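# Place two yellow wire connectors in the junction box

## Task

Move exactly two yellow wire connectors from the tool case lid into the steel junction box. A single yellow one in the box counts only partially. The task fails if any other connector, including a third yellow one, ends up in the box, whether or not a gripper is holding it.

## Robot and tools

Robot: two arms, left_arm and right_arm, each with a parallel two-finger gripper and a wrist camera (cam_left_wrist and cam_right_wrist, both 896x504). Scene frame: origin at table-top height, midway between the arms' nominal bases. +z is up, +x points out over the table, and left_arm sits on the +y side. Arm names do not match image sides. Calibrated bases in the scene frame: left_arm at (-0.007, +0.254, +0.014) m, right_arm at (+0.017, -0.338, +0.003) m, both turned only slightly about z.

Frames: each arm reports its end_effector_position (m) and end_effector_quat_wxyz in its own base frame. Offsets in a command follow the axes of that arm's current Hand target. The gripper's fingers point along its +z axis and open and close along its y axis. The reported position is the point between the pads, about 1 cm behind the fingertips. Reported poses can be off by a few cm, more at long reach.

Command row: 14 numbers, each in [-1, 1]. The first seven are left_arm's dx, dy, dz, rx, ry, rz and opening, and the next seven are right_arm's, in the same order. Both arms are always included. dx to rz are an offset from that arm's Hand target as it stood when the action or move began, not an absolute pose. 1.0 equals 0.6 m of translation or 180 degrees of rotation. rx, ry, rz form one rotation vector. Opening is absolute: +1 is fully open (0.094 m) and -1 is closed. Six zeros re-request the current Hand target. A 0 in the opening slot is a real command (half open), so repeat the present opening to leave a gripper unchanged.

execute_actions(actions, cameras): actions is a list of up to 15 rows. Each row runs for one 1/30 s step, every row counts from the same start pose, and the last row is held for the rest of the action's 15 steps. An empty list only returns state and images. cameras selects the images returned: omitted, null or ["all"] gives all, [] gives none, and an unknown name invalidates the call.

move(target, speed, blend, opening_speed, blocking, cameras): drives each gripper in a straight line toward its target. target is one 14-number row, or a list of up to 15 rows, all counted from the starting Hand targets. speed is in m/s, from 0.002 to 4.3 (default 0.25); rotation is capped at twice that in rad/s. It can be one value or one per target. blend (m) rounds corners in a list of targets. opening_speed (0.2 or more per second, on the -1 to +1 scale) closes the fingers gradually. Use a low value for fragile items. blocking=false returns after about 0.5 s while motion continues. Moves last at least 0.5 s and at most 10 s. They do not avoid obstacles or the other arm. Faster moves lag and stray more and hit harder. Avoid paths near an arm's own base, since they can flip its shoulder posture. Go around the base instead. The result adds a move: line. done means at rest within 10 mm and 2 degrees. Other endings include off_target, moving, held (a check withheld steps or the clearance check stopped the move) and fault. limits=paced means the commanded pose was clipped.

wait(seconds 0 to 10): lets the scene run with the last commands held. stop(): brakes a running move, and it needs some distance to do so. zoom_image(camera, region [x0,y0,x1,y1] in pixels, at most 504x504): gives a closer look at the latest image from that camera. finished_scene(scene=1): ends the scene for good, and the box contents must then stay correct without the robot.

Results: joint positions, velocities ("within noise" when at rest) and torques. Torques are noisy, have offsets and include gravity, and numbers 3 and 4 wrap at ±28 N m. You also get the Hand target (the commanded pose after clipping, which is the base for your next offsets), Tool commands, grip_measured, camera images, and step readings for action calls. Each control step limits orientation to within 40 degrees of the measured orientation. A gripper often rests a centimetre or so short of its target because of friction or weight. That alone is not contact. Sending the next command (even zeros) asks for the target again. If the gripper is still short, send the remaining distance as an offset.

Gripping: grip_measured uses the same scale as the opening. It reads up to about 2.5 mm wide when empty, and a few mm narrower than a squeezed part, more so for small or round parts. Commanding about 0.11 or more below the touch reading on a small part gives full force (about 50-64 N per pad). To release, command well above grip_measured.

Calibration: K, distortion and T_world_to_cam are given per camera. For wrist cameras the transform maps from the carrying arm's base frame to the camera, and errors of about a degree and a few mm are possible.

Avoid: dropping parts or releasing them while moving, slamming or hard pushes, and knocking anything off the table. Never put any connector other than the two yellow ones into the box. Avoid any collision or press between the two arms, including one gripper closing on the other's fingers, since it can end the scene. The clearance check does not protect grippers or wrist cameras from each other. A blocked arm keeps pushing until you command its target back past the gripper. Long holding under load, stretched poses or unreachable targets heat the motors. A MOTOR HOT line appears at 85 °C, and at 100 °C that arm goes limp and drops for 30-60 s. Pushes from outside can move loose objects now and then.

Each tool is called as a command line: name --argument value for each argument, lists and objects as JSON in quotes; but a table of rows of numbers goes row by row, as --pt "numbers of a row", without its own name.

## Session

wait --seconds 0

Scene clock: 0.00 s.
left_arm: end_effector_position=(+0.5005, -0.3528, +0.2458) grip_measured=+1.000 end_effector_quat_wxyz=(+0.133, +0.355, +0.909, -0.175) | right_arm: end_effector_position=(+0.8504, -0.0059, +0.3495) grip_measured=+1.000 end_effector_quat_wxyz=(+0.446, -0.139, +0.702, +0.537)
Joint positions: left_arm=[-0.53 1.737 1.68 -1.183 0.301 0.163 0.094] | right_arm=[-0.201 2.316 2.311 -0.083 -1.273 0.597 0.094]
Joint velocities: within noise
Joint torques (N m): no reading
Heat: left arm: hottest elbow 33 °C; right arm: hottest wrist pitch 36 °C.
Hand target: left_arm +0.5067, -0.3565, +0.2641; +0.153, +0.356, +0.904, -0.178 | right_arm +0.8536, -0.0065, +0.3495; +0.449, -0.142, +0.701, +0.536
Tool commands: left_gripper/opening=+1.0 right_gripper/opening=+1.0

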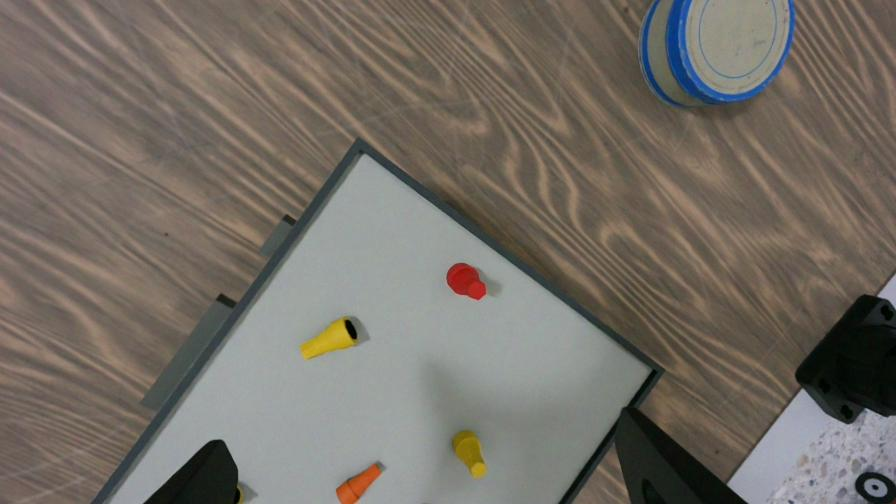

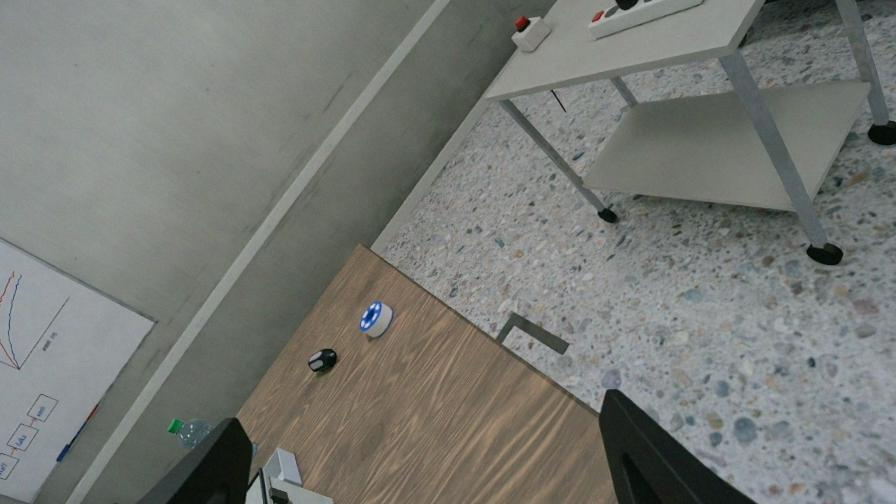

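move --target '[0.261,0.143,-0.407,-0.178,-0.071,-0.191,1,0,0,0,0,0,0,1]' --speed 0.4

Scene clock: 31.37 s.
left_arm: end_effector_position=(+0.4215, -0.1034, +0.4035) grip_measured=+1.000 end_effector_quat_wxyz=(+0.288, +0.009, +0.958, -0.002) | right_arm: end_effector_position=(+0.8504, -0.0059, +0.3495) grip_measured=+1.000 end_effector_quat_wxyz=(+0.446, -0.139, +0.702, +0.537)
Joint positions: left_arm=[-0.301 1.166 1.442 -1.282 -0.155 -0.236 0.094] | right_arm=[-0.201 2.316 2.311 -0.083 -1.273 0.597 0.094]
Joint velocities: within noise
Joint torques (N m): left_arm=[-0.5 -5.25 8.9 0.59 -0.22 -0.24] | right_arm=[-1.32 -26.99 10.99 2 -0.01 -0.11]
Heat: left arm: hottest elbow 39 °C; right arm: hottest shoulder 37 °C.
Hand target: left_arm +0.4207, -0.1002, +0.3999; +0.282, +0.001, +0.959, +0.000 | right_arm +0.8536, -0.0065, +0.3495; +0.449, -0.142, +0.701, +0.536
Off the commanded pose: left_arm 0.005 m, 1 deg | right_arm 0.003 m, 1 deg.
move: done
camera_calibration:
cam_left_wrist: T_world_to_cam=[[-0.0853897, -0.996245, 0.0143216, -0.0758369], [-0.996262, 0.0851849, -0.0143494, 0.48611], [0.0130755, -0.0154934, -0.999794, 0.497117], [0, 0, 0, 1]] pos_world=[0.471317, -0.109259, 0.505076]

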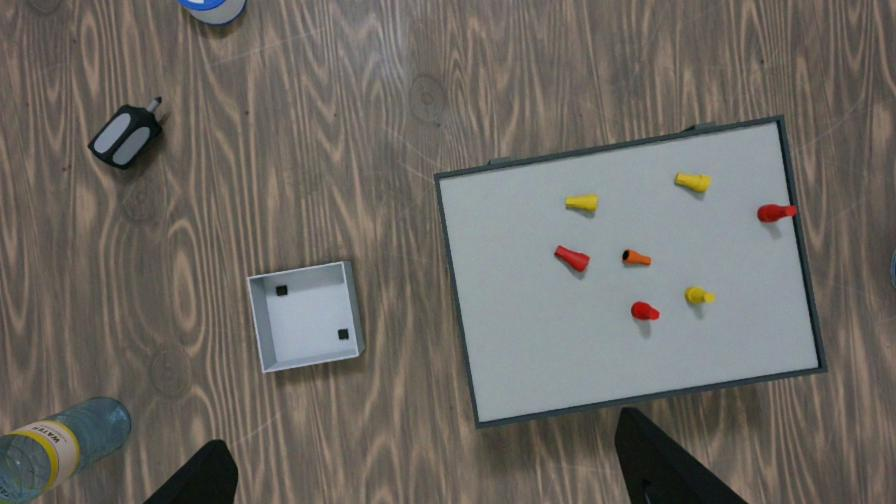

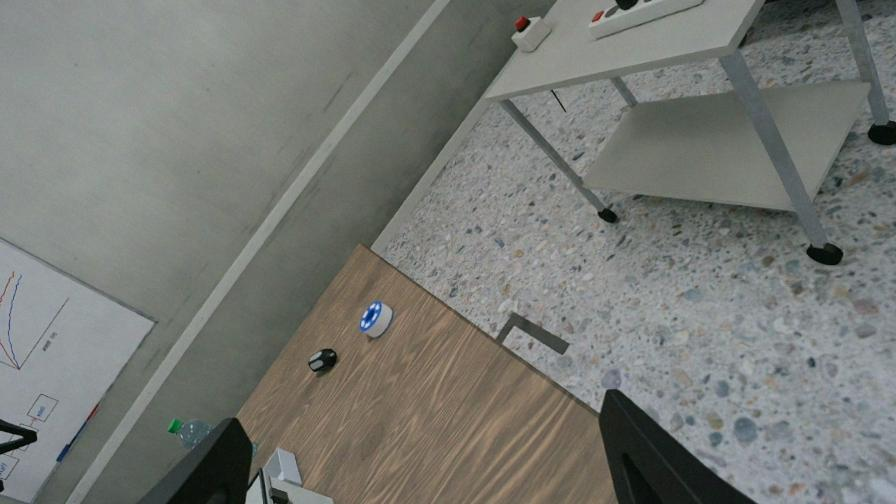

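zoom_image --camera "cam_left_wrist" --region '[530, 140, 830, 340]'

zoom_image --camera "cam_left_wrist" --region '[220, 240, 500, 440]'

Scaled by 1.680 from the camera's 896x504 image, which has a finer 1280x720 frame.

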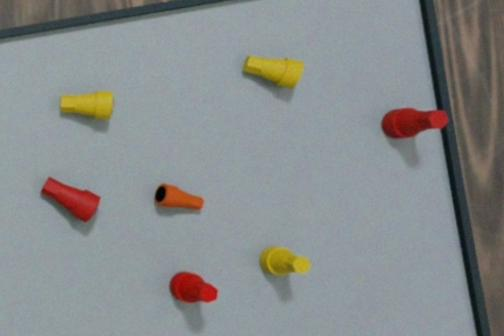

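Scaled by 1.800 from the camera's 896x504 image, which has a finer 1280x720 frame.

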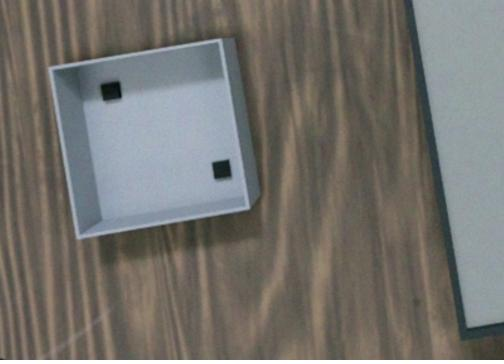

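move --target '[0.109,-0.29,0.464,0.153,0.136,0.521,0,0,0,0,0,0,0,1]' --speed 0.45 --cameras '["cam_left_wrist"]'

Scene clock: 66.00 s.
left_arm: end_effector_position=(+0.5037, -0.2624, +0.1278) grip_measured=+0.001 end_effector_quat_wxyz=(-0.008, +0.740, +0.673, -0.001) | right_arm: end_effector_position=(+0.8504, -0.0059, +0.3495) grip_measured=+1.000 end_effector_quat_wxyz=(+0.446, -0.139, +0.702, +0.537)
Joint positions: left_arm=[-0.481 1.882 1.626 -1.331 -0.004 1.184 0.047] | right_arm=[-0.201 2.316 2.311 -0.083 -1.273 0.597 0.094]
Joint velocities: within noise
Joint torques (N m): left_arm=[-1.61 -11.81 12.16 -0.23 0.23 0.07] | right_arm=[-1.32 -26.93 10.99 2.02 -0.01 -0.11]
Heat: left arm: hottest elbow 44 °C; right arm: hottest shoulder 40 °C.
Hand target: left_arm +0.5160, -0.2743, +0.1303; +0.000, +0.748, +0.664, +0.000 | right_arm +0.8536, -0.0065, +0.3495; +0.449, -0.142, +0.701, +0.536
Off the commanded pose: left_arm 0.017 m, 2 deg | right_arm 0.003 m, 1 deg.
move: off_target (left_arm)
camera_calibration:
cam_left_wrist: T_world_to_cam=[[-0.988183, 0.139613, 0.0632656, 0.523301], [0.151391, 0.824429, 0.545342, 0.12199], [0.0239787, 0.548475, -0.835823, 0.339463], [0, 0, 0, 1]] pos_world=[0.490509, -0.359819, 0.184098]
Images, in order (width x height): cam_left_wrist 896x504.

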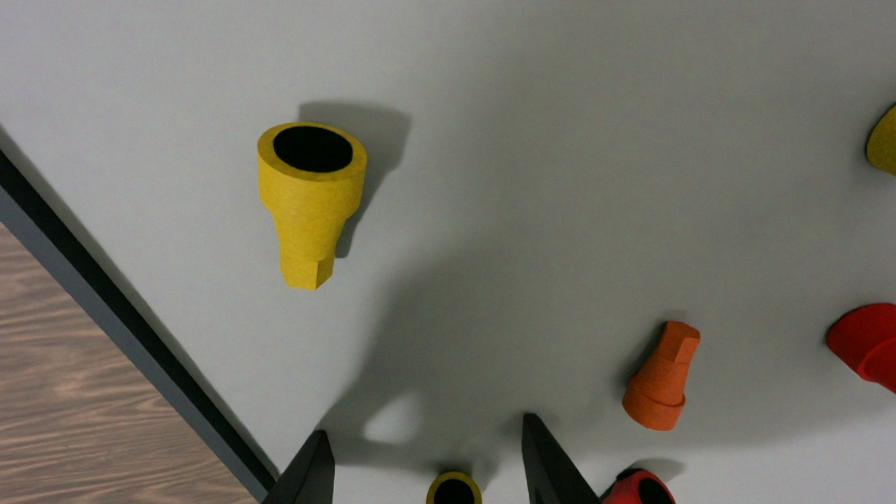

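move --pt "0 0 -0.05 0 0 0 0 0 0 0 0 0 0 1" --pt "0.062 -0.026 -0.092 0 0 0 0 0 0 0 0 0 0 1" --speed 0.2 --cameras '["cam_left_wrist"]'

Scene clock: 93.03 s.
left_arm: end_effector_position=(+0.4996, -0.2323, +0.1724) grip_measured=+0.001 end_effector_quat_wxyz=(-0.011, +0.743, +0.669, -0.003) | right_arm: end_effector_position=(+0.8504, -0.0059, +0.3495) grip_measured=+1.000 end_effector_quat_wxyz=(+0.446, -0.139, +0.702, +0.537)
Joint positions: left_arm=[-0.435 1.817 1.651 -1.428 -0.003 1.24 0.047] | right_arm=[-0.201 2.316 2.311 -0.083 -1.273 0.597 0.094]
Joint velocities: within noise
Joint torques (N m): left_arm=[-1.03 -13.74 10.51 -0.46 0.2 0.03] | right_arm=[-1.26 -26.93 10.97 2.02 -0.01 -0.11]
Heat: left arm: hottest elbow 53 °C; right arm: hottest elbow 42 °C.
Hand target: left_arm +0.5049, -0.2355, +0.1856; +0.000, +0.748, +0.664, +0.000 | right_arm +0.8536, -0.0065, +0.3495; +0.449, -0.142, +0.701, +0.536
Off the commanded pose: left_arm 0.014 m, 2 deg | right_arm 0.003 m, 1 deg.
move: off_target (left_arm)
camera_calibration:
cam_left_wrist: T_world_to_cam=[[-0.986133, 0.15001, 0.0709882, 0.512262], [0.164296, 0.822045, 0.545205, 0.0664682], [0.0234304, 0.549307, -0.835292, 0.360707], [0, 0, 0, 1]] pos_world=[0.485787, -0.329623, 0.228692]
Images, in order (width x height): cam_left_wrist 896x504.

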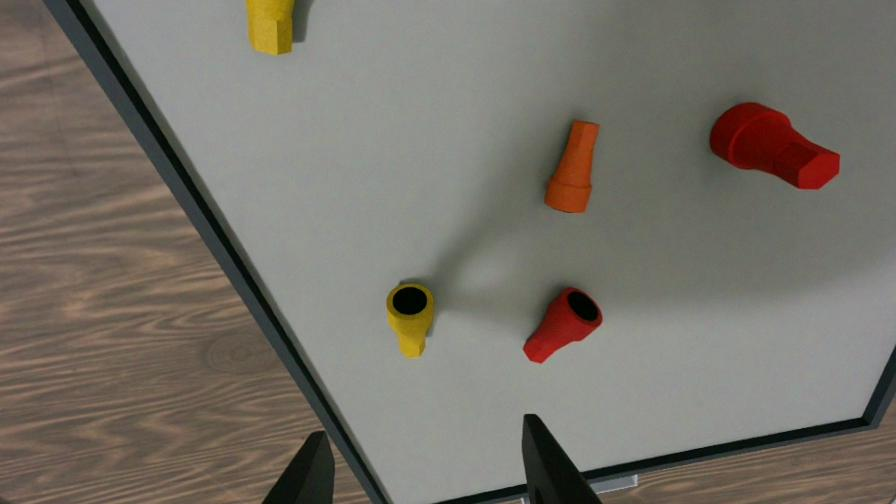

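move --target '[-0.004,0.009,0.067,0,0,0,0,0,0,0,0,0,0,1]' --speed 0.15 --cameras '["cam_left_wrist"]'

Scene clock: 108.60 s.
left_arm: end_effector_position=(+0.5096, -0.2370, +0.1480) grip_measured=+0.001 end_effector_quat_wxyz=(-0.002, +0.743, +0.669, +0.001) | right_arm: end_effector_position=(+0.8504, -0.0059, +0.3495) grip_measured=+1.000 end_effector_quat_wxyz=(+0.446, -0.139, +0.702, +0.537)
Joint positions: left_arm=[-0.435 1.846 1.628 -1.357 -0.003 1.241 0.047] | right_arm=[-0.201 2.316 2.311 -0.083 -1.273 0.597 0.094]
Joint velocities: within noise
Joint torques (N m): left_arm=[-1.08 -13.45 7.97 0.28 0.19 0.02] | right_arm=[-1.2 -26.99 10.97 2 -0.01 -0.11]
Heat: left arm: hottest elbow 50 °C; right arm: hottest shoulder 42 °C.
Hand target: left_arm +0.5100, -0.2385, +0.1453; +0.000, +0.748, +0.664, +0.000 | right_arm +0.8536, -0.0065, +0.3495; +0.449, -0.142, +0.701, +0.536
Off the commanded pose: left_arm 0.003 m, 1 deg | right_arm 0.003 m, 1 deg.
move: done
camera_calibration:
cam_left_wrist: T_world_to_cam=[[-0.987108, 0.151239, 0.0523876, 0.528207], [0.155341, 0.826402, 0.541228, 0.0881205], [0.0385619, 0.542389, -0.839242, 0.333959], [0, 0, 0, 1]] pos_world=[0.49483, -0.333844, 0.204907]
Images, in order (width x height): cam_left_wrist 896x504.

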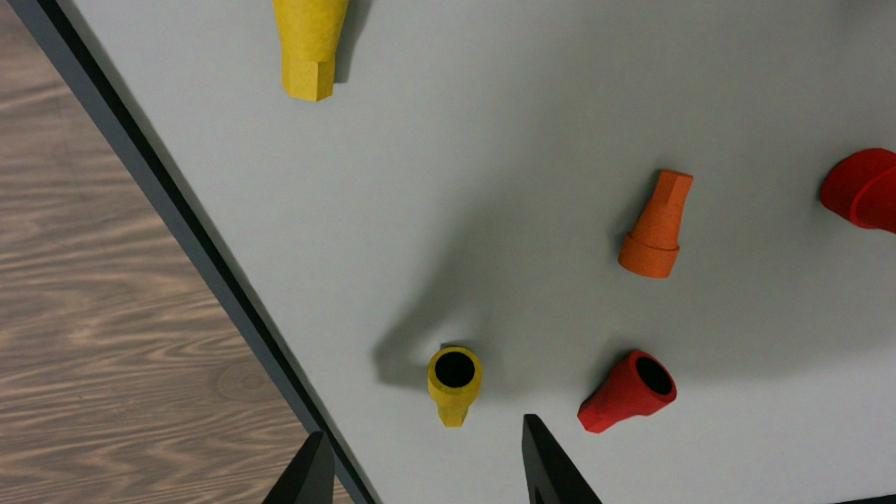

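move --target '[0.004,-0.0105,0.037,0,0,0,0,0,0,0,0,0,0,1]' --speed 0.08 --cameras '["cam_left_wrist"]'

Scene clock: 118.30 s.
left_arm: end_effector_position=(+0.5063, -0.2354, +0.1280) grip_measured=+0.001 end_effector_quat_wxyz=(+0.000, +0.743, +0.669, +0.002) | right_arm: end_effector_position=(+0.8504, -0.0059, +0.3495) grip_measured=+1.000 end_effector_quat_wxyz=(+0.446, -0.139, +0.702, +0.537)
Joint positions: left_arm=[-0.435 1.846 1.573 -1.297 -0.003 1.241 0.047] | right_arm=[-0.201 2.316 2.311 -0.083 -1.273 0.597 0.094]
Joint velocities: within noise
Joint torques (N m): left_arm=[-1.08 -13.51 7.2 0.34 0.2 0.02] | right_arm=[-1.26 -26.93 10.97 2.02 -0.01 -0.11]
Heat: left arm: hottest elbow 49 °C; right arm: hottest elbow 43 °C.
Hand target: left_arm +0.5040, -0.2353, +0.1232; +0.000, +0.748, +0.664, +0.000 | right_arm +0.8536, -0.0065, +0.3495; +0.449, -0.142, +0.701, +0.536
Off the commanded pose: left_arm 0.005 m, 1 deg | right_arm 0.003 m, 1 deg.
move: done
camera_calibration:
cam_left_wrist: T_world_to_cam=[[-0.987361, 0.151402, 0.0468666, 0.526553], [0.152554, 0.827708, 0.540025, 0.100086], [0.042969, 0.540349, -0.840343, 0.313847], [0, 0, 0, 1]] pos_world=[0.491143, -0.33215, 0.185012]
Images, in order (width x height): cam_left_wrist 896x504.

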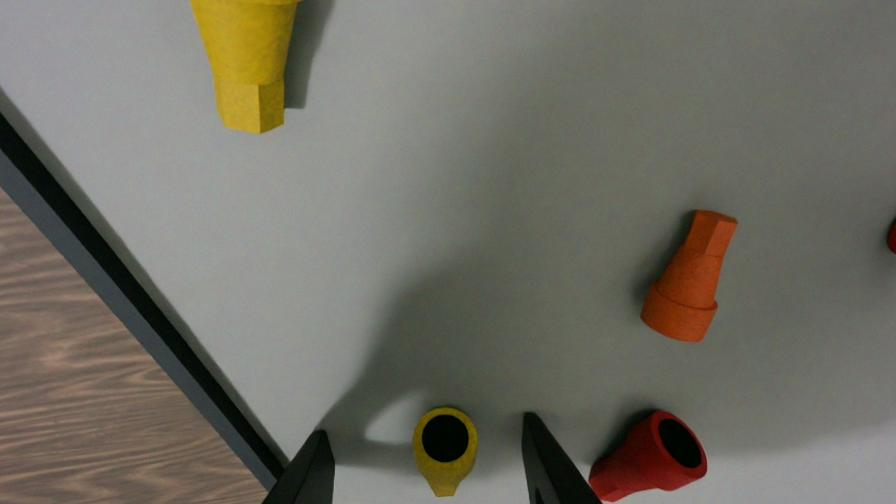

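move --pt "0.005 -0.003 0.009 0 0 0 0 0 0 0 0 0 0 1" --pt "0.005 -0.003 0.009 0 0 0 -0.92 0 0 0 0 0 0 1" --speed 0.06 --opening_speed 1 --cameras '["cam_left_wrist"]'

Scene clock: 127.83 s.
left_arm: end_effector_position=(+0.5052, -0.2352, +0.1271) grip_measured=-0.755 end_effector_quat_wxyz=(+0.005, +0.745, +0.668, +0.003) | right_arm: end_effector_position=(+0.8504, -0.0059, +0.3495) grip_measured=+1.000 end_effector_quat_wxyz=(+0.446, -0.139, +0.702, +0.537)
Joint positions: left_arm=[-0.435 1.838 1.56 -1.281 -0.002 1.244 0.011] | right_arm=[-0.201 2.316 2.311 -0.083 -1.273 0.597 0.094]
Joint velocities: within noise
Joint torques (N m): left_arm=[-0.67 -13.04 6.83 0.38 0.16 0.02] | right_arm=[-1.26 -26.93 10.97 2.02 -0.01 -0.11]
Heat: left arm: hottest elbow 48 °C; right arm: hottest shoulder 43 °C.
Hand target: left_arm +0.5026, -0.2322, +0.1177; +0.000, +0.747, +0.664, +0.000 | right_arm +0.8536, -0.0065, +0.3495; +0.449, -0.142, +0.701, +0.536
Off the commanded pose: left_arm 0.010 m, 1 deg | right_arm 0.003 m, 1 deg.
move: done; target 2's new opening was sent with left_arm's hand 0.011 m and 1 deg from that target
camera_calibration:
cam_left_wrist: T_world_to_cam=[[-0.987174, 0.15496, 0.0384116, 0.527282], [0.151159, 0.829796, 0.537205, 0.102104], [0.0513715, 0.536121, -0.842577, 0.308012], [0, 0, 0, 1]] pos_world=[0.489261, -0.331565, 0.18442]
Images, in order (width x height): cam_left_wrist 896x504.

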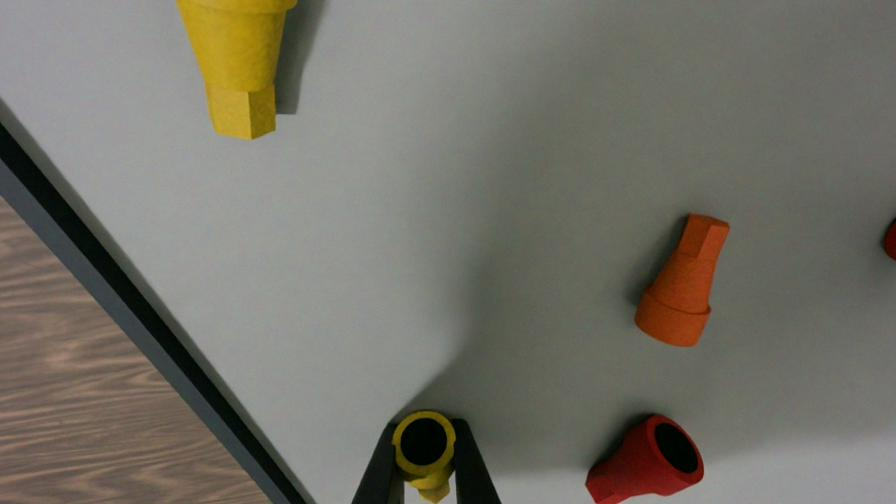

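move --pt "0 0 -0.12 0 0 0 -0.92 0 0 0 0 0 0 1" --pt "0.424 -0.2025 -0.12 0 0 0 -0.92 0 0 0 0 0 0 1" --speed 0.25 --blend 0.02 --cameras '["cam_left_wrist"]'

Scene clock: 139.63 s.
left_arm: end_effector_position=(+0.4128, +0.0354, +0.1871) grip_measured=-0.755 end_effector_quat_wxyz=(-0.006, +0.743, +0.669, -0.005) | right_arm: end_effector_position=(+0.8504, -0.0059, +0.3495) grip_measured=+1.000 end_effector_quat_wxyz=(+0.446, -0.139, +0.702, +0.537)
Joint positions: left_arm=[0.085 1.454 1.238 -1.371 -0.003 1.761 0.011] | right_arm=[-0.201 2.316 2.311 -0.083 -1.273 0.597 0.094]
Joint velocities: within noise
Joint torques (N m): left_arm=[-0.97 -9.47 7.71 0.2 0.2 0.03] | right_arm=[-1.26 -26.93 10.97 2 -0.01 -0.11]
Heat: left arm: hottest elbow 48 °C; right arm: hottest shoulder 43 °C.
Hand target: left_arm +0.4118, +0.0348, +0.1897; +0.000, +0.747, +0.664, +0.000 | right_arm +0.8536, -0.0065, +0.3495; +0.449, -0.142, +0.701, +0.536
Off the commanded pose: left_arm 0.003 m, 1 deg | right_arm 0.003 m, 1 deg.
move: done
camera_calibration:
cam_left_wrist: T_world_to_cam=[[-0.986374, 0.150729, 0.0659325, 0.386495], [0.162397, 0.827891, 0.536865, -0.145181], [0.0263363, 0.540257, -0.841088, 0.228202], [0, 0, 0, 1]] pos_world=[0.398795, -0.0613501, 0.244398]
Images, in order (width x height): cam_left_wrist 896x504.

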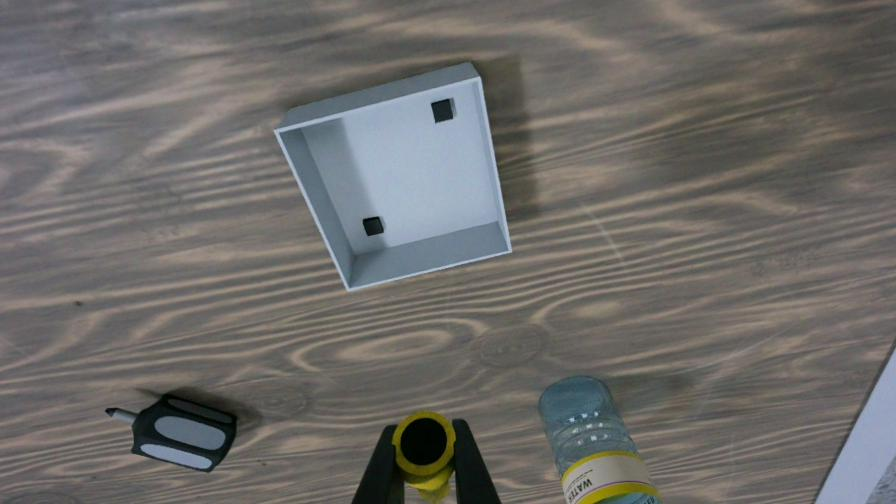

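move --target '[0.004,0.033,0.19,0,0,0,-0.92,0,0,0,0,0,0,1]' --speed 0.2 --cameras '["cam_left_wrist"]'

Scene clock: 152.73 s.
left_arm: end_effector_position=(+0.4303, +0.0368, +0.0766) grip_measured=-0.755 end_effector_quat_wxyz=(-0.003, +0.743, +0.669, -0.002) | right_arm: end_effector_position=(+0.8504, -0.0059, +0.3495) grip_measured=+1.000 end_effector_quat_wxyz=(+0.446, -0.139, +0.702, +0.537)
Joint positions: left_arm=[0.085 1.596 1.091 -1.073 -0.003 1.761 0.011] | right_arm=[-0.201 2.316 2.311 -0.083 -1.273 0.597 0.094]
Joint velocities: within noise
Joint torques (N m): left_arm=[-1.32 -9.52 7.28 0.21 0.2 -0.01] | right_arm=[-1.32 -26.93 10.99 2.02 -0.01 -0.11]
Heat: left arm: hottest elbow 48 °C; right arm: hottest shoulder 43 °C.
Hand target: left_arm +0.4319, +0.0348, +0.0758; +0.000, +0.748, +0.664, +0.000 | right_arm +0.8536, -0.0065, +0.3495; +0.449, -0.142, +0.701, +0.536
Off the commanded pose: left_arm 0.003 m, 1 deg | right_arm 0.003 m, 1 deg.
move: done
camera_calibration:
cam_left_wrist: T_world_to_cam=[[-0.986817, 0.151339, 0.0573444, 0.411636], [0.158216, 0.827587, 0.538578, -0.0882238], [0.0340503, 0.540551, -0.840622, 0.130729], [0, 0, 0, 1]] pos_world=[0.415717, -0.0599496, 0.133804]
Images, in order (width x height): cam_left_wrist 896x504.

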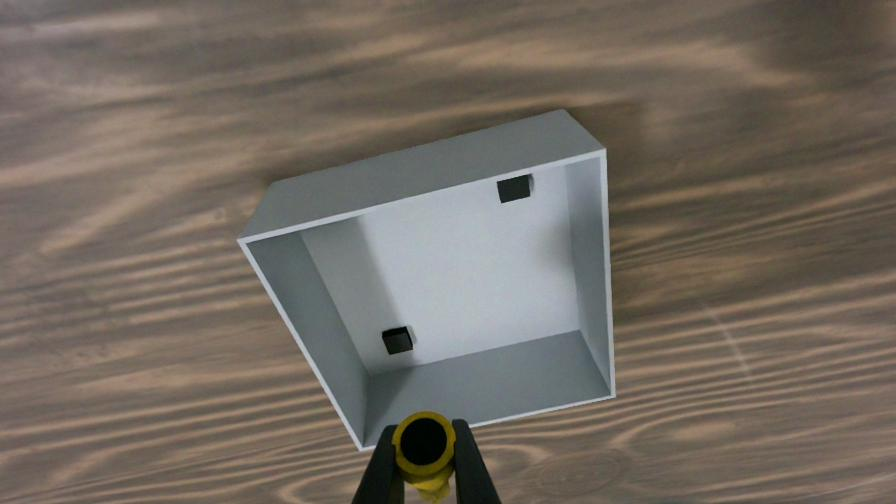

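move --pt "0.008 0 0.09 0 0 0 -0.92 0 0 0 0 0 0 1" --pt "0.008 0 0.118 0 0 0 -0.92 0 0 0 0 0 0 1" --speed '[0.15,0.05]' --cameras '["cam_left_wrist"]'

Scene clock: 163.60 s.
left_arm: end_effector_position=(+0.4345, +0.0372, +0.0100) grip_measured=-0.755 end_effector_quat_wxyz=(+0.000, +0.746, +0.666, +0.003) | right_arm: end_effector_position=(+0.8504, -0.0059, +0.3495) grip_measured=+1.000 end_effector_quat_wxyz=(+0.446, -0.139, +0.702, +0.537)
Joint positions: left_arm=[0.085 1.702 1.019 -0.883 -0.003 1.768 0.011] | right_arm=[-0.201 2.316 2.311 -0.083 -1.273 0.597 0.094]
Joint velocities: within noise
Joint torques (N m): left_arm=[-0.44 -9.35 6.17 0.23 0.19 0.03] | right_arm=[-1.26 -26.99 10.99 2.02 -0.01 -0.11]
Heat: left arm: hottest elbow 47 °C; right arm: hottest shoulder 44 °C.
Hand target: left_arm +0.4325, +0.0396, +0.0049; +0.000, +0.748, +0.664, +0.000 | right_arm +0.8536, -0.0065, +0.3495; +0.449, -0.142, +0.701, +0.536
Off the commanded pose: left_arm 0.006 m, 0 deg | right_arm 0.003 m, 1 deg.
move: done
camera_calibration:
cam_left_wrist: T_world_to_cam=[[-0.986341, 0.158093, 0.0462434, 0.419234], [0.157766, 0.826015, 0.541119, -0.0530923], [0.0473496, 0.541023, -0.839674, 0.0684431], [0, 0, 0, 1]] pos_world=[0.418643, -0.0594524, 0.0668123]
Images, in order (width x height): cam_left_wrist 896x504.

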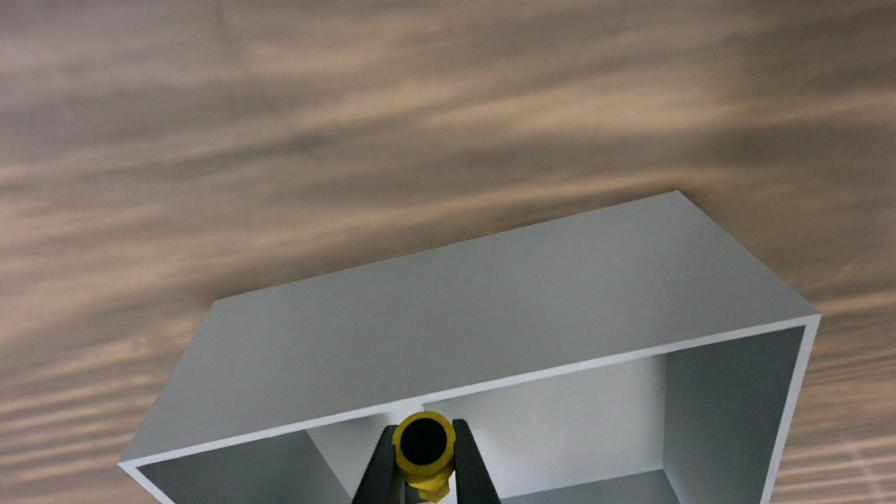

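move --target '[0,0,0.01,0,0,0,-0.92,0,0,0,0,0,0,1]' --speed 0.05 --cameras '["cam_left_wrist"]'

Scene clock: 170.20 s.
left_arm: end_effector_position=(+0.4345, +0.0372, +0.0041) grip_measured=-0.755 end_effector_quat_wxyz=(+0.000, +0.746, +0.666, +0.003) | right_arm: end_effector_position=(+0.8504, -0.0059, +0.3495) grip_measured=+1.000 end_effector_quat_wxyz=(+0.446, -0.139, +0.702, +0.537)
Joint positions: left_arm=[0.085 1.713 1.014 -0.867 -0.003 1.769 0.011] | right_arm=[-0.201 2.316 2.311 -0.083 -1.273 0.597 0.094]
Joint velocities: within noise
Joint torques (N m): left_arm=[-0.32 -9.35 6.08 0.25 0.2 0.03] | right_arm=[-1.38 -26.93 10.99 2.03 -0.01 -0.11]
Heat: left arm: hottest elbow 46 °C; right arm: hottest shoulder 44 °C.
Hand target: left_arm +0.4325, +0.0396, -0.0011; +0.000, +0.748, +0.664, +0.000 | right_arm +0.8536, -0.0065, +0.3495; +0.449, -0.142, +0.701, +0.536
Off the commanded pose: left_arm 0.006 m, 0 deg | right_arm 0.003 m, 1 deg.
move: done
camera_calibration:
cam_left_wrist: T_world_to_cam=[[-0.986269, 0.158526, 0.0462925, 0.419396], [0.158154, 0.825937, 0.541125, -0.0501054], [0.0475477, 0.541016, -0.839667, 0.0634941], [0, 0, 0, 1]] pos_world=[0.418543, -0.0594527, 0.0610122]
Images, in order (width x height): cam_left_wrist 896x504.

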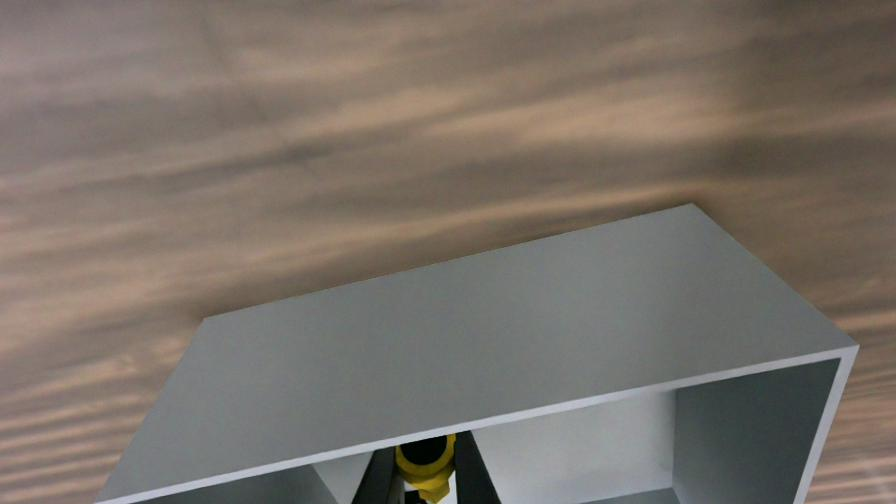

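move --pt "0 0 0.006 0 0 0 -0.92 0 0 0 0 0 0 1" --pt "0 0 0.006 0 0 0 -0.45 0 0 0 0 0 0 1" --pt "0 0 -0.15 0 0 0 -0.45 0 0 0 0 0 0 1" --speed '[0.04,0.04,0.15]' --opening_speed 0.5 --cameras '["cam_left_wrist"]'

Scene clock: 179.93 s.
left_arm: end_effector_position=(+0.4107, +0.0351, +0.0681) grip_measured=-0.452 end_effector_quat_wxyz=(-0.017, +0.746, +0.666, -0.020) | right_arm: end_effector_position=(+0.8504, -0.0059, +0.3495) grip_measured=+1.000 end_effector_quat_wxyz=(+0.446, -0.139, +0.702, +0.537)
Joint positions: left_arm=[0.085 1.588 1.054 -1.089 -0.003 1.769 0.026] | right_arm=[-0.201 2.316 2.311 -0.083 -1.273 0.597 0.094]
Joint velocities: within noise
Joint torques (N m): left_arm=[-0.38 -9.76 11.44 -0.5 0.17 0.03] | right_arm=[-1.26 -26.93 10.97 2.02 0 -0.11]
Heat: left arm: hottest elbow 46 °C; right arm: hottest shoulder 44 °C.
Hand target: left_arm +0.4325, +0.0396, +0.0890; +0.000, +0.748, +0.664, +0.000 | right_arm +0.8536, -0.0065, +0.3495; +0.449, -0.142, +0.701, +0.536
Off the commanded pose: left_arm 0.030 m, 3 deg | right_arm 0.003 m, 1 deg.
move: off_target (left_arm)
camera_calibration:
cam_left_wrist: T_world_to_cam=[[-0.982142, 0.158841, 0.100829, 0.387992], [0.188141, 0.828512, 0.52742, -0.0907414], [0.00023809, 0.536971, -0.843601, 0.139329], [0, 0, 0, 1]] pos_world=[0.398102, -0.0612647, 0.126276]
Images, in order (width x height): cam_left_wrist 896x504.

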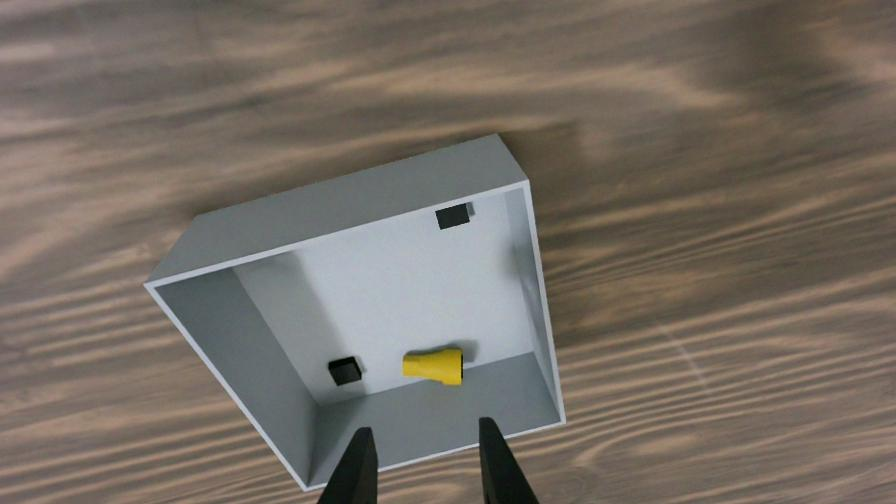

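move --pt "0 0 -0.18 0 0 0 -0.45 0 0 0 0 0 0 1" --pt "-0.6 0.198 -0.16 0 0 0.057 0 0 0 0 0 0 0 1" --speed 0.3 --blend 0.03 --cameras '["cam_left_wrist"]'

Scene clock: 190.80 s.
left_arm: end_effector_position=(+0.4908, -0.3258, +0.1656) grip_measured=-0.002 end_effector_quat_wxyz=(-0.021, +0.809, +0.587, -0.009) | right_arm: end_effector_position=(+0.8504, -0.0059, +0.3495) grip_measured=+1.000 end_effector_quat_wxyz=(+0.446, -0.139, +0.702, +0.537)
Joint positions: left_arm=[-0.585 1.939 1.813 -1.49 0.002 1.302 0.047] | right_arm=[-0.201 2.316 2.311 -0.083 -1.273 0.597 0.094]
Joint velocities: within noise
Joint torques (N m): left_arm=[-0.38 -14.21 13.45 -0.5 -0.02 -0.23] | right_arm=[-1.26 -26.93 10.97 2 -0.01 -0.11]
Heat: left arm: hottest elbow 49 °C; right arm: hottest shoulder 44 °C.
Hand target: left_arm +0.5081, -0.3319, +0.1849; +0.000, +0.804, +0.595, +0.000 | right_arm +0.8536, -0.0065, +0.3495; +0.449, -0.142, +0.701, +0.536
Off the commanded pose: left_arm 0.027 m, 3 deg | right_arm 0.003 m, 1 deg.
move: off_target (left_arm); target 2's new opening was sent with left_arm's hand 0.027 m and 3 deg from that target
camera_calibration:
cam_left_wrist: T_world_to_cam=[[-0.930863, 0.35277, 0.0951163, 0.552961], [0.345601, 0.765672, 0.5425, 0.0415788], [0.11855, 0.537865, -0.834654, 0.356109], [0, 0, 0, 1]] pos_world=[0.458145, -0.418443, 0.222076]
Images, in order (width x height): cam_left_wrist 896x504.

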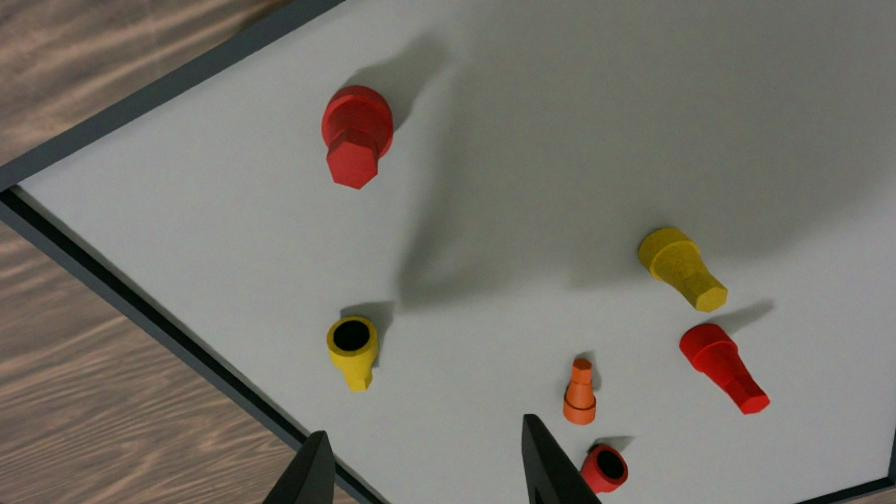

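move --target '[0.008,0.0045,0.065,0,0,0,0,0,0,0,0,0,0,1]' --speed 0.15 --cameras '["cam_left_wrist"]'

Scene clock: 200.10 s.
left_arm: end_effector_position=(+0.5085, -0.3320, +0.1511) grip_measured=-0.002 end_effector_quat_wxyz=(+0.001, +0.807, +0.590, -0.001) | right_arm: end_effector_position=(+0.8504, -0.0059, +0.3495) grip_measured=+1.000 end_effector_quat_wxyz=(+0.446, -0.139, +0.702, +0.537)
Joint positions: left_arm=[-0.577 1.963 1.813 -1.419 0.002 1.302 0.047] | right_arm=[-0.201 2.316 2.311 -0.083 -1.273 0.597 0.094]
Joint velocities: within noise
Joint torques (N m): left_arm=[-0.26 -14.62 8.1 0.24 -0.01 -0.14] | right_arm=[-1.26 -26.99 10.96 2.03 -0.01 -0.11]
Heat: left arm: hottest elbow 52 °C; right arm: hottest shoulder 44 °C.
Hand target: left_arm +0.5120, -0.3281, +0.1459; +0.000, +0.804, +0.595, +0.000 | right_arm +0.8536, -0.0065, +0.3495; +0.449, -0.142, +0.701, +0.536
Off the commanded pose: left_arm 0.007 m, 1 deg | right_arm 0.003 m, 1 deg.
move: done
camera_calibration:
cam_left_wrist: T_world_to_cam=[[-0.936399, 0.347439, 0.0494298, 0.581008], [0.318454, 0.782067, 0.535685, 0.0683997], [0.147461, 0.517356, -0.84297, 0.325007], [0, 0, 0, 1]] pos_world=[0.474347, -0.423502, 0.208611]
Images, in order (width x height): cam_left_wrist 896x504.

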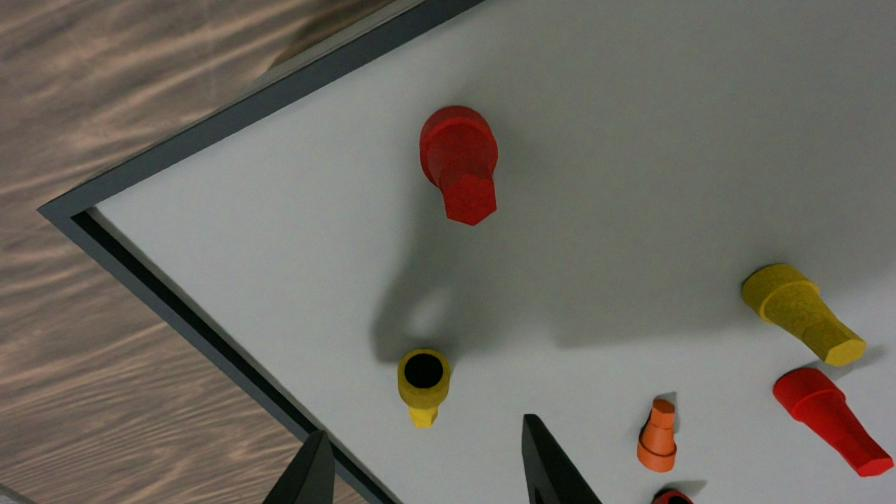

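move --target '[0.007,0.001,0.046,0,0,0,0,0,0,0,0,0,0,1]' --speed 0.08 --cameras '["cam_left_wrist"]'

Scene clock: 211.63 s.
left_arm: end_effector_position=(+0.5113, -0.3294, +0.1282) grip_measured=-0.002 end_effector_quat_wxyz=(+0.005, +0.806, +0.593, +0.001) | right_arm: end_effector_position=(+0.8504, -0.0059, +0.3495) grip_measured=+1.000 end_effector_quat_wxyz=(+0.446, -0.139, +0.702, +0.537)
Joint positions: left_arm=[-0.571 1.972 1.764 -1.354 0.002 1.302 0.047] | right_arm=[-0.201 2.316 2.311 -0.083 -1.273 0.597 0.094]
Joint velocities: within noise
Joint torques (N m): left_arm=[-0.21 -14.56 7.62 0.27 0 -0.07] | right_arm=[-1.32 -26.99 10.99 2 -0.01 -0.11]
Heat: left arm: hottest elbow 50 °C; right arm: hottest shoulder 44 °C.
Hand target: left_arm +0.5138, -0.3242, +0.1184; +0.000, +0.804, +0.595, +0.000 | right_arm +0.8536, -0.0065, +0.3495; +0.449, -0.142, +0.701, +0.536
Off the commanded pose: left_arm 0.011 m, 1 deg | right_arm 0.003 m, 1 deg.
move: off_target (left_arm)
camera_calibration:
cam_left_wrist: T_world_to_cam=[[-0.9388, 0.341996, 0.0411449, 0.584389], [0.309847, 0.786227, 0.534642, 0.0835152], [0.150496, 0.514671, -0.844076, 0.301529], [0, 0, 0, 1]] pos_world=[0.477368, -0.420709, 0.185818]
Images, in order (width x height): cam_left_wrist 896x504.

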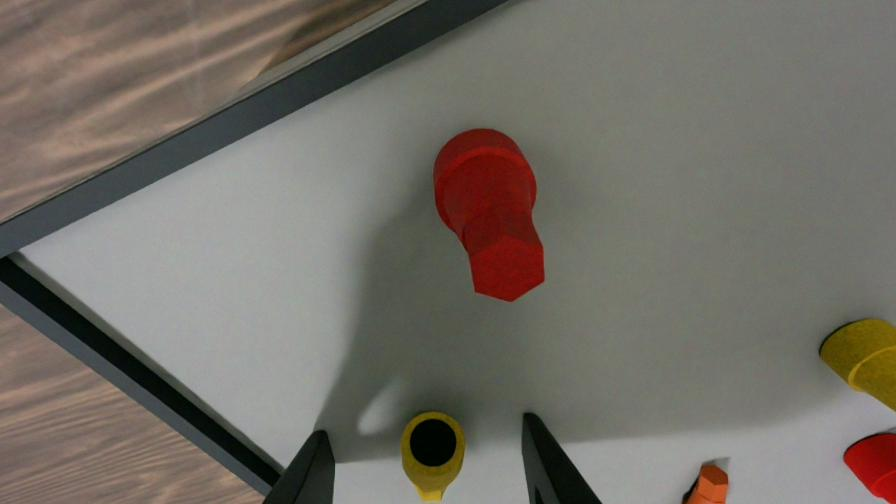

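move --pt "0 0 0.002 0 0 0 -0.92 0 0 0 0 0 0 1" --pt "0 0 -0.12 0 0 0 -0.92 0 0 0 0 0 0 1" --speed '[0.05,0.15]' --opening_speed 1 --cameras '["cam_left_wrist"]'

Scene clock: 218.83 s.
left_arm: end_effector_position=(+0.4967, -0.3197, +0.1595) grip_measured=-0.755 end_effector_quat_wxyz=(-0.031, +0.805, +0.592, -0.013) | right_arm: end_effector_position=(+0.8504, -0.0059, +0.3495) grip_measured=+1.000 end_effector_quat_wxyz=(+0.446, -0.139, +0.702, +0.537)
Joint positions: left_arm=[-0.571 1.96 1.828 -1.505 0.002 1.302 0.011] | right_arm=[-0.201 2.316 2.311 -0.083 -1.273 0.597 0.094]
Joint velocities: within noise
Joint torques (N m): left_arm=[-0.26 -16.03 13.27 -0.51 -0.01 -0.06] | right_arm=[-1.26 -26.93 11 2.02 -0.01 -0.11]
Heat: left arm: hottest elbow 50 °C; right arm: hottest shoulder 45 °C.
Hand target: left_arm +0.5137, -0.3243, +0.1903; +0.000, +0.804, +0.595, +0.000 | right_arm +0.8536, -0.0065, +0.3495; +0.449, -0.142, +0.701, +0.536
Off the commanded pose: left_arm 0.036 m, 4 deg | right_arm 0.003 m, 1 deg.
move: off_target (left_arm)
camera_calibration:
cam_left_wrist: T_world_to_cam=[[-0.934008, 0.338375, 0.114595, 0.550836], [0.343839, 0.764369, 0.545448, 0.0381567], [0.0969731, 0.548855, -0.830274, 0.360481], [0, 0, 0, 1]] pos_world=[0.466409, -0.413406, 0.215362]
Images, in order (width x height): cam_left_wrist 896x504.

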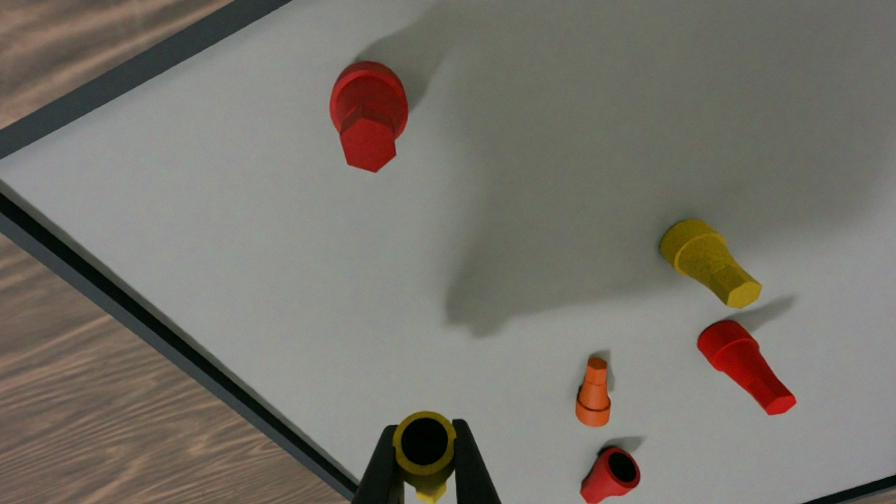

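move --pt "0.521 -0.314 -0.02 0 0 -0.057 -0.92 0 0 0 0 0 0 1" --pt "0.521 -0.314 0.18 0 0 -0.057 -0.92 0 0 0 0 0 0 1" --speed '[0.3,0.2]' --cameras '["cam_left_wrist"]'

Scene clock: 232.27 s.
left_arm: end_effector_position=(+0.4239, +0.0315, +0.0835) grip_measured=-0.755 end_effector_quat_wxyz=(-0.003, +0.742, +0.670, -0.002) | right_arm: end_effector_position=(+0.8504, -0.0059, +0.3495) grip_measured=+1.000 end_effector_quat_wxyz=(+0.446, -0.139, +0.702, +0.537)
Joint positions: left_arm=[0.074 1.571 1.08 -1.087 -0.003 1.747 0.011] | right_arm=[-0.201 2.316 2.311 -0.083 -1.273 0.597 0.094]
Joint velocities: within noise
Joint torques (N m): left_arm=[-1.26 -9 7.36 0.24 0.2 0.03] | right_arm=[-1.26 -26.99 10.97 2.03 -0.01 -0.11]
Heat: left arm: hottest elbow 55 °C; right arm: hottest shoulder 45 °C.
Hand target: left_arm +0.4251, +0.0298, +0.0822; +0.000, +0.747, +0.664, +0.000 | right_arm +0.8536, -0.0065, +0.3495; +0.449, -0.142, +0.701, +0.536
Off the commanded pose: left_arm 0.002 m, 1 deg | right_arm 0.003 m, 1 deg.
move: done
camera_calibration:
cam_left_wrist: T_world_to_cam=[[-0.987343, 0.148009, 0.0569769, 0.406081], [0.155219, 0.828038, 0.538759, -0.0853056], [0.0325623, 0.540784, -0.840531, 0.140129], [0, 0, 0, 1]] pos_world=[0.409619, -0.0652468, 0.140605]
Images, in order (width x height): cam_left_wrist 896x504.

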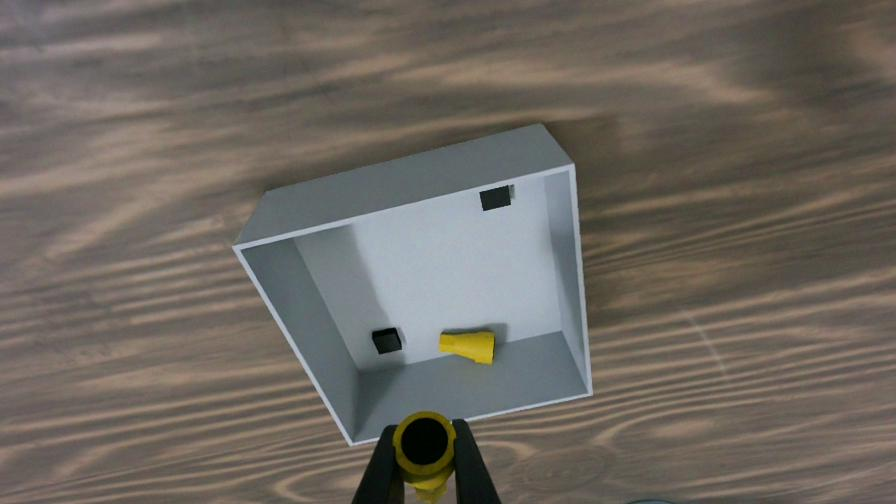

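move --pt "0 0 0.115 0 0 0 -0.92 0 0 0 0 0 0 1" --pt "0 0 0.152 0 0 0 -0.92 0 0 0 0 0 0 1" --pt "0 0 0.152 0 0 0 -0.5 0 0 0 0 0 0 1" --pt "0 0 0 0 0 0 -0.5 0 0 0 0 0 0 1" --speed '[0.15,0.05,0.05,0.12]' --opening_speed 0.3 --cameras '["cam_left_wrist"]'

Scene clock: 243.40 s.
left_arm: end_effector_position=(+0.4025, +0.0298, +0.0614) grip_measured=-0.502 end_effector_quat_wxyz=(-0.017, +0.742, +0.669, -0.021) | right_arm: end_effector_position=(+0.8504, -0.0059, +0.3495) grip_measured=+1.000 end_effector_quat_wxyz=(+0.446, -0.139, +0.702, +0.537)
Joint positions: left_arm=[0.074 1.578 1.021 -1.068 -0.002 1.748 0.023] | right_arm=[-0.201 2.316 2.311 -0.083 -1.273 0.597 0.094]
Joint velocities: within noise
Joint torques (N m): left_arm=[-1.26 -9.58 11.33 -0.57 0.16 0.02] | right_arm=[-1.32 -26.99 10.99 2.02 -0.01 -0.11]
Heat: left arm: hottest elbow 53 °C; right arm: hottest shoulder 45 °C.
Hand target: left_arm +0.4251, +0.0298, +0.0823; +0.000, +0.747, +0.664, +0.000 | right_arm +0.8536, -0.0065, +0.3495; +0.449, -0.142, +0.701, +0.536
Off the commanded pose: left_arm 0.031 m, 3 deg | right_arm 0.003 m, 1 deg.
move: off_target (left_arm)
camera_calibration:
cam_left_wrist: T_world_to_cam=[[-0.983458, 0.149458, 0.102337, 0.382073], [0.181033, 0.830129, 0.527364, -0.0784198], [-0.00613435, 0.537167, -0.843454, 0.138976], [0, 0, 0, 1]] pos_world=[0.390802, -0.0666583, 0.119475]
Images, in order (width x height): cam_left_wrist 896x504.

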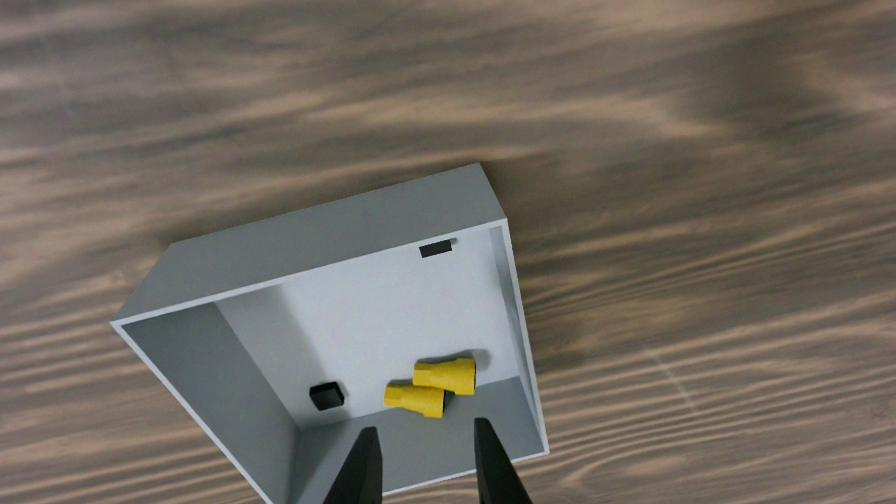

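move --target '[0,0,-0.08,0,0,0,-0.5,0,0,0,0,0,0,1]' --cameras '[]'

finished_scene

Scene clock: 248.13 s.
left_arm: end_effector_position=(+0.4047, +0.0300, +0.1096) grip_measured=-0.502 end_effector_quat_wxyz=(-0.016, +0.742, +0.669, -0.019) | right_arm: end_effector_position=(+0.8504, -0.0059, +0.3495) grip_measured=+1.000 end_effector_quat_wxyz=(+0.446, -0.139, +0.702, +0.537)
Joint positions: left_arm=[0.074 1.519 1.095 -1.197 -0.002 1.748 0.023] | right_arm=[-0.201 2.316 2.311 -0.083 -1.273 0.597 0.094]
Joint velocities: within noise
Joint torques (N m): left_arm=[-1.26 -8.94 12 -0.53 0.16 0.02] | right_arm=[-1.26 -26.93 10.97 2.02 -0.01 -0.11]
Heat: left arm: hottest elbow 53 °C; right arm: hottest shoulder 45 °C.
Hand target: left_arm +0.4252, +0.0298, +0.1303; +0.000, +0.747, +0.664, +0.000 | right_arm +0.8536, -0.0065, +0.3495; +0.449, -0.142, +0.701, +0.536
Off the commanded pose: left_arm 0.029 m, 3 deg | right_arm 0.003 m, 1 deg.
move: off_target (left_arm)
No camera images: "cameras" was empty.

The scene is finished: the task was done.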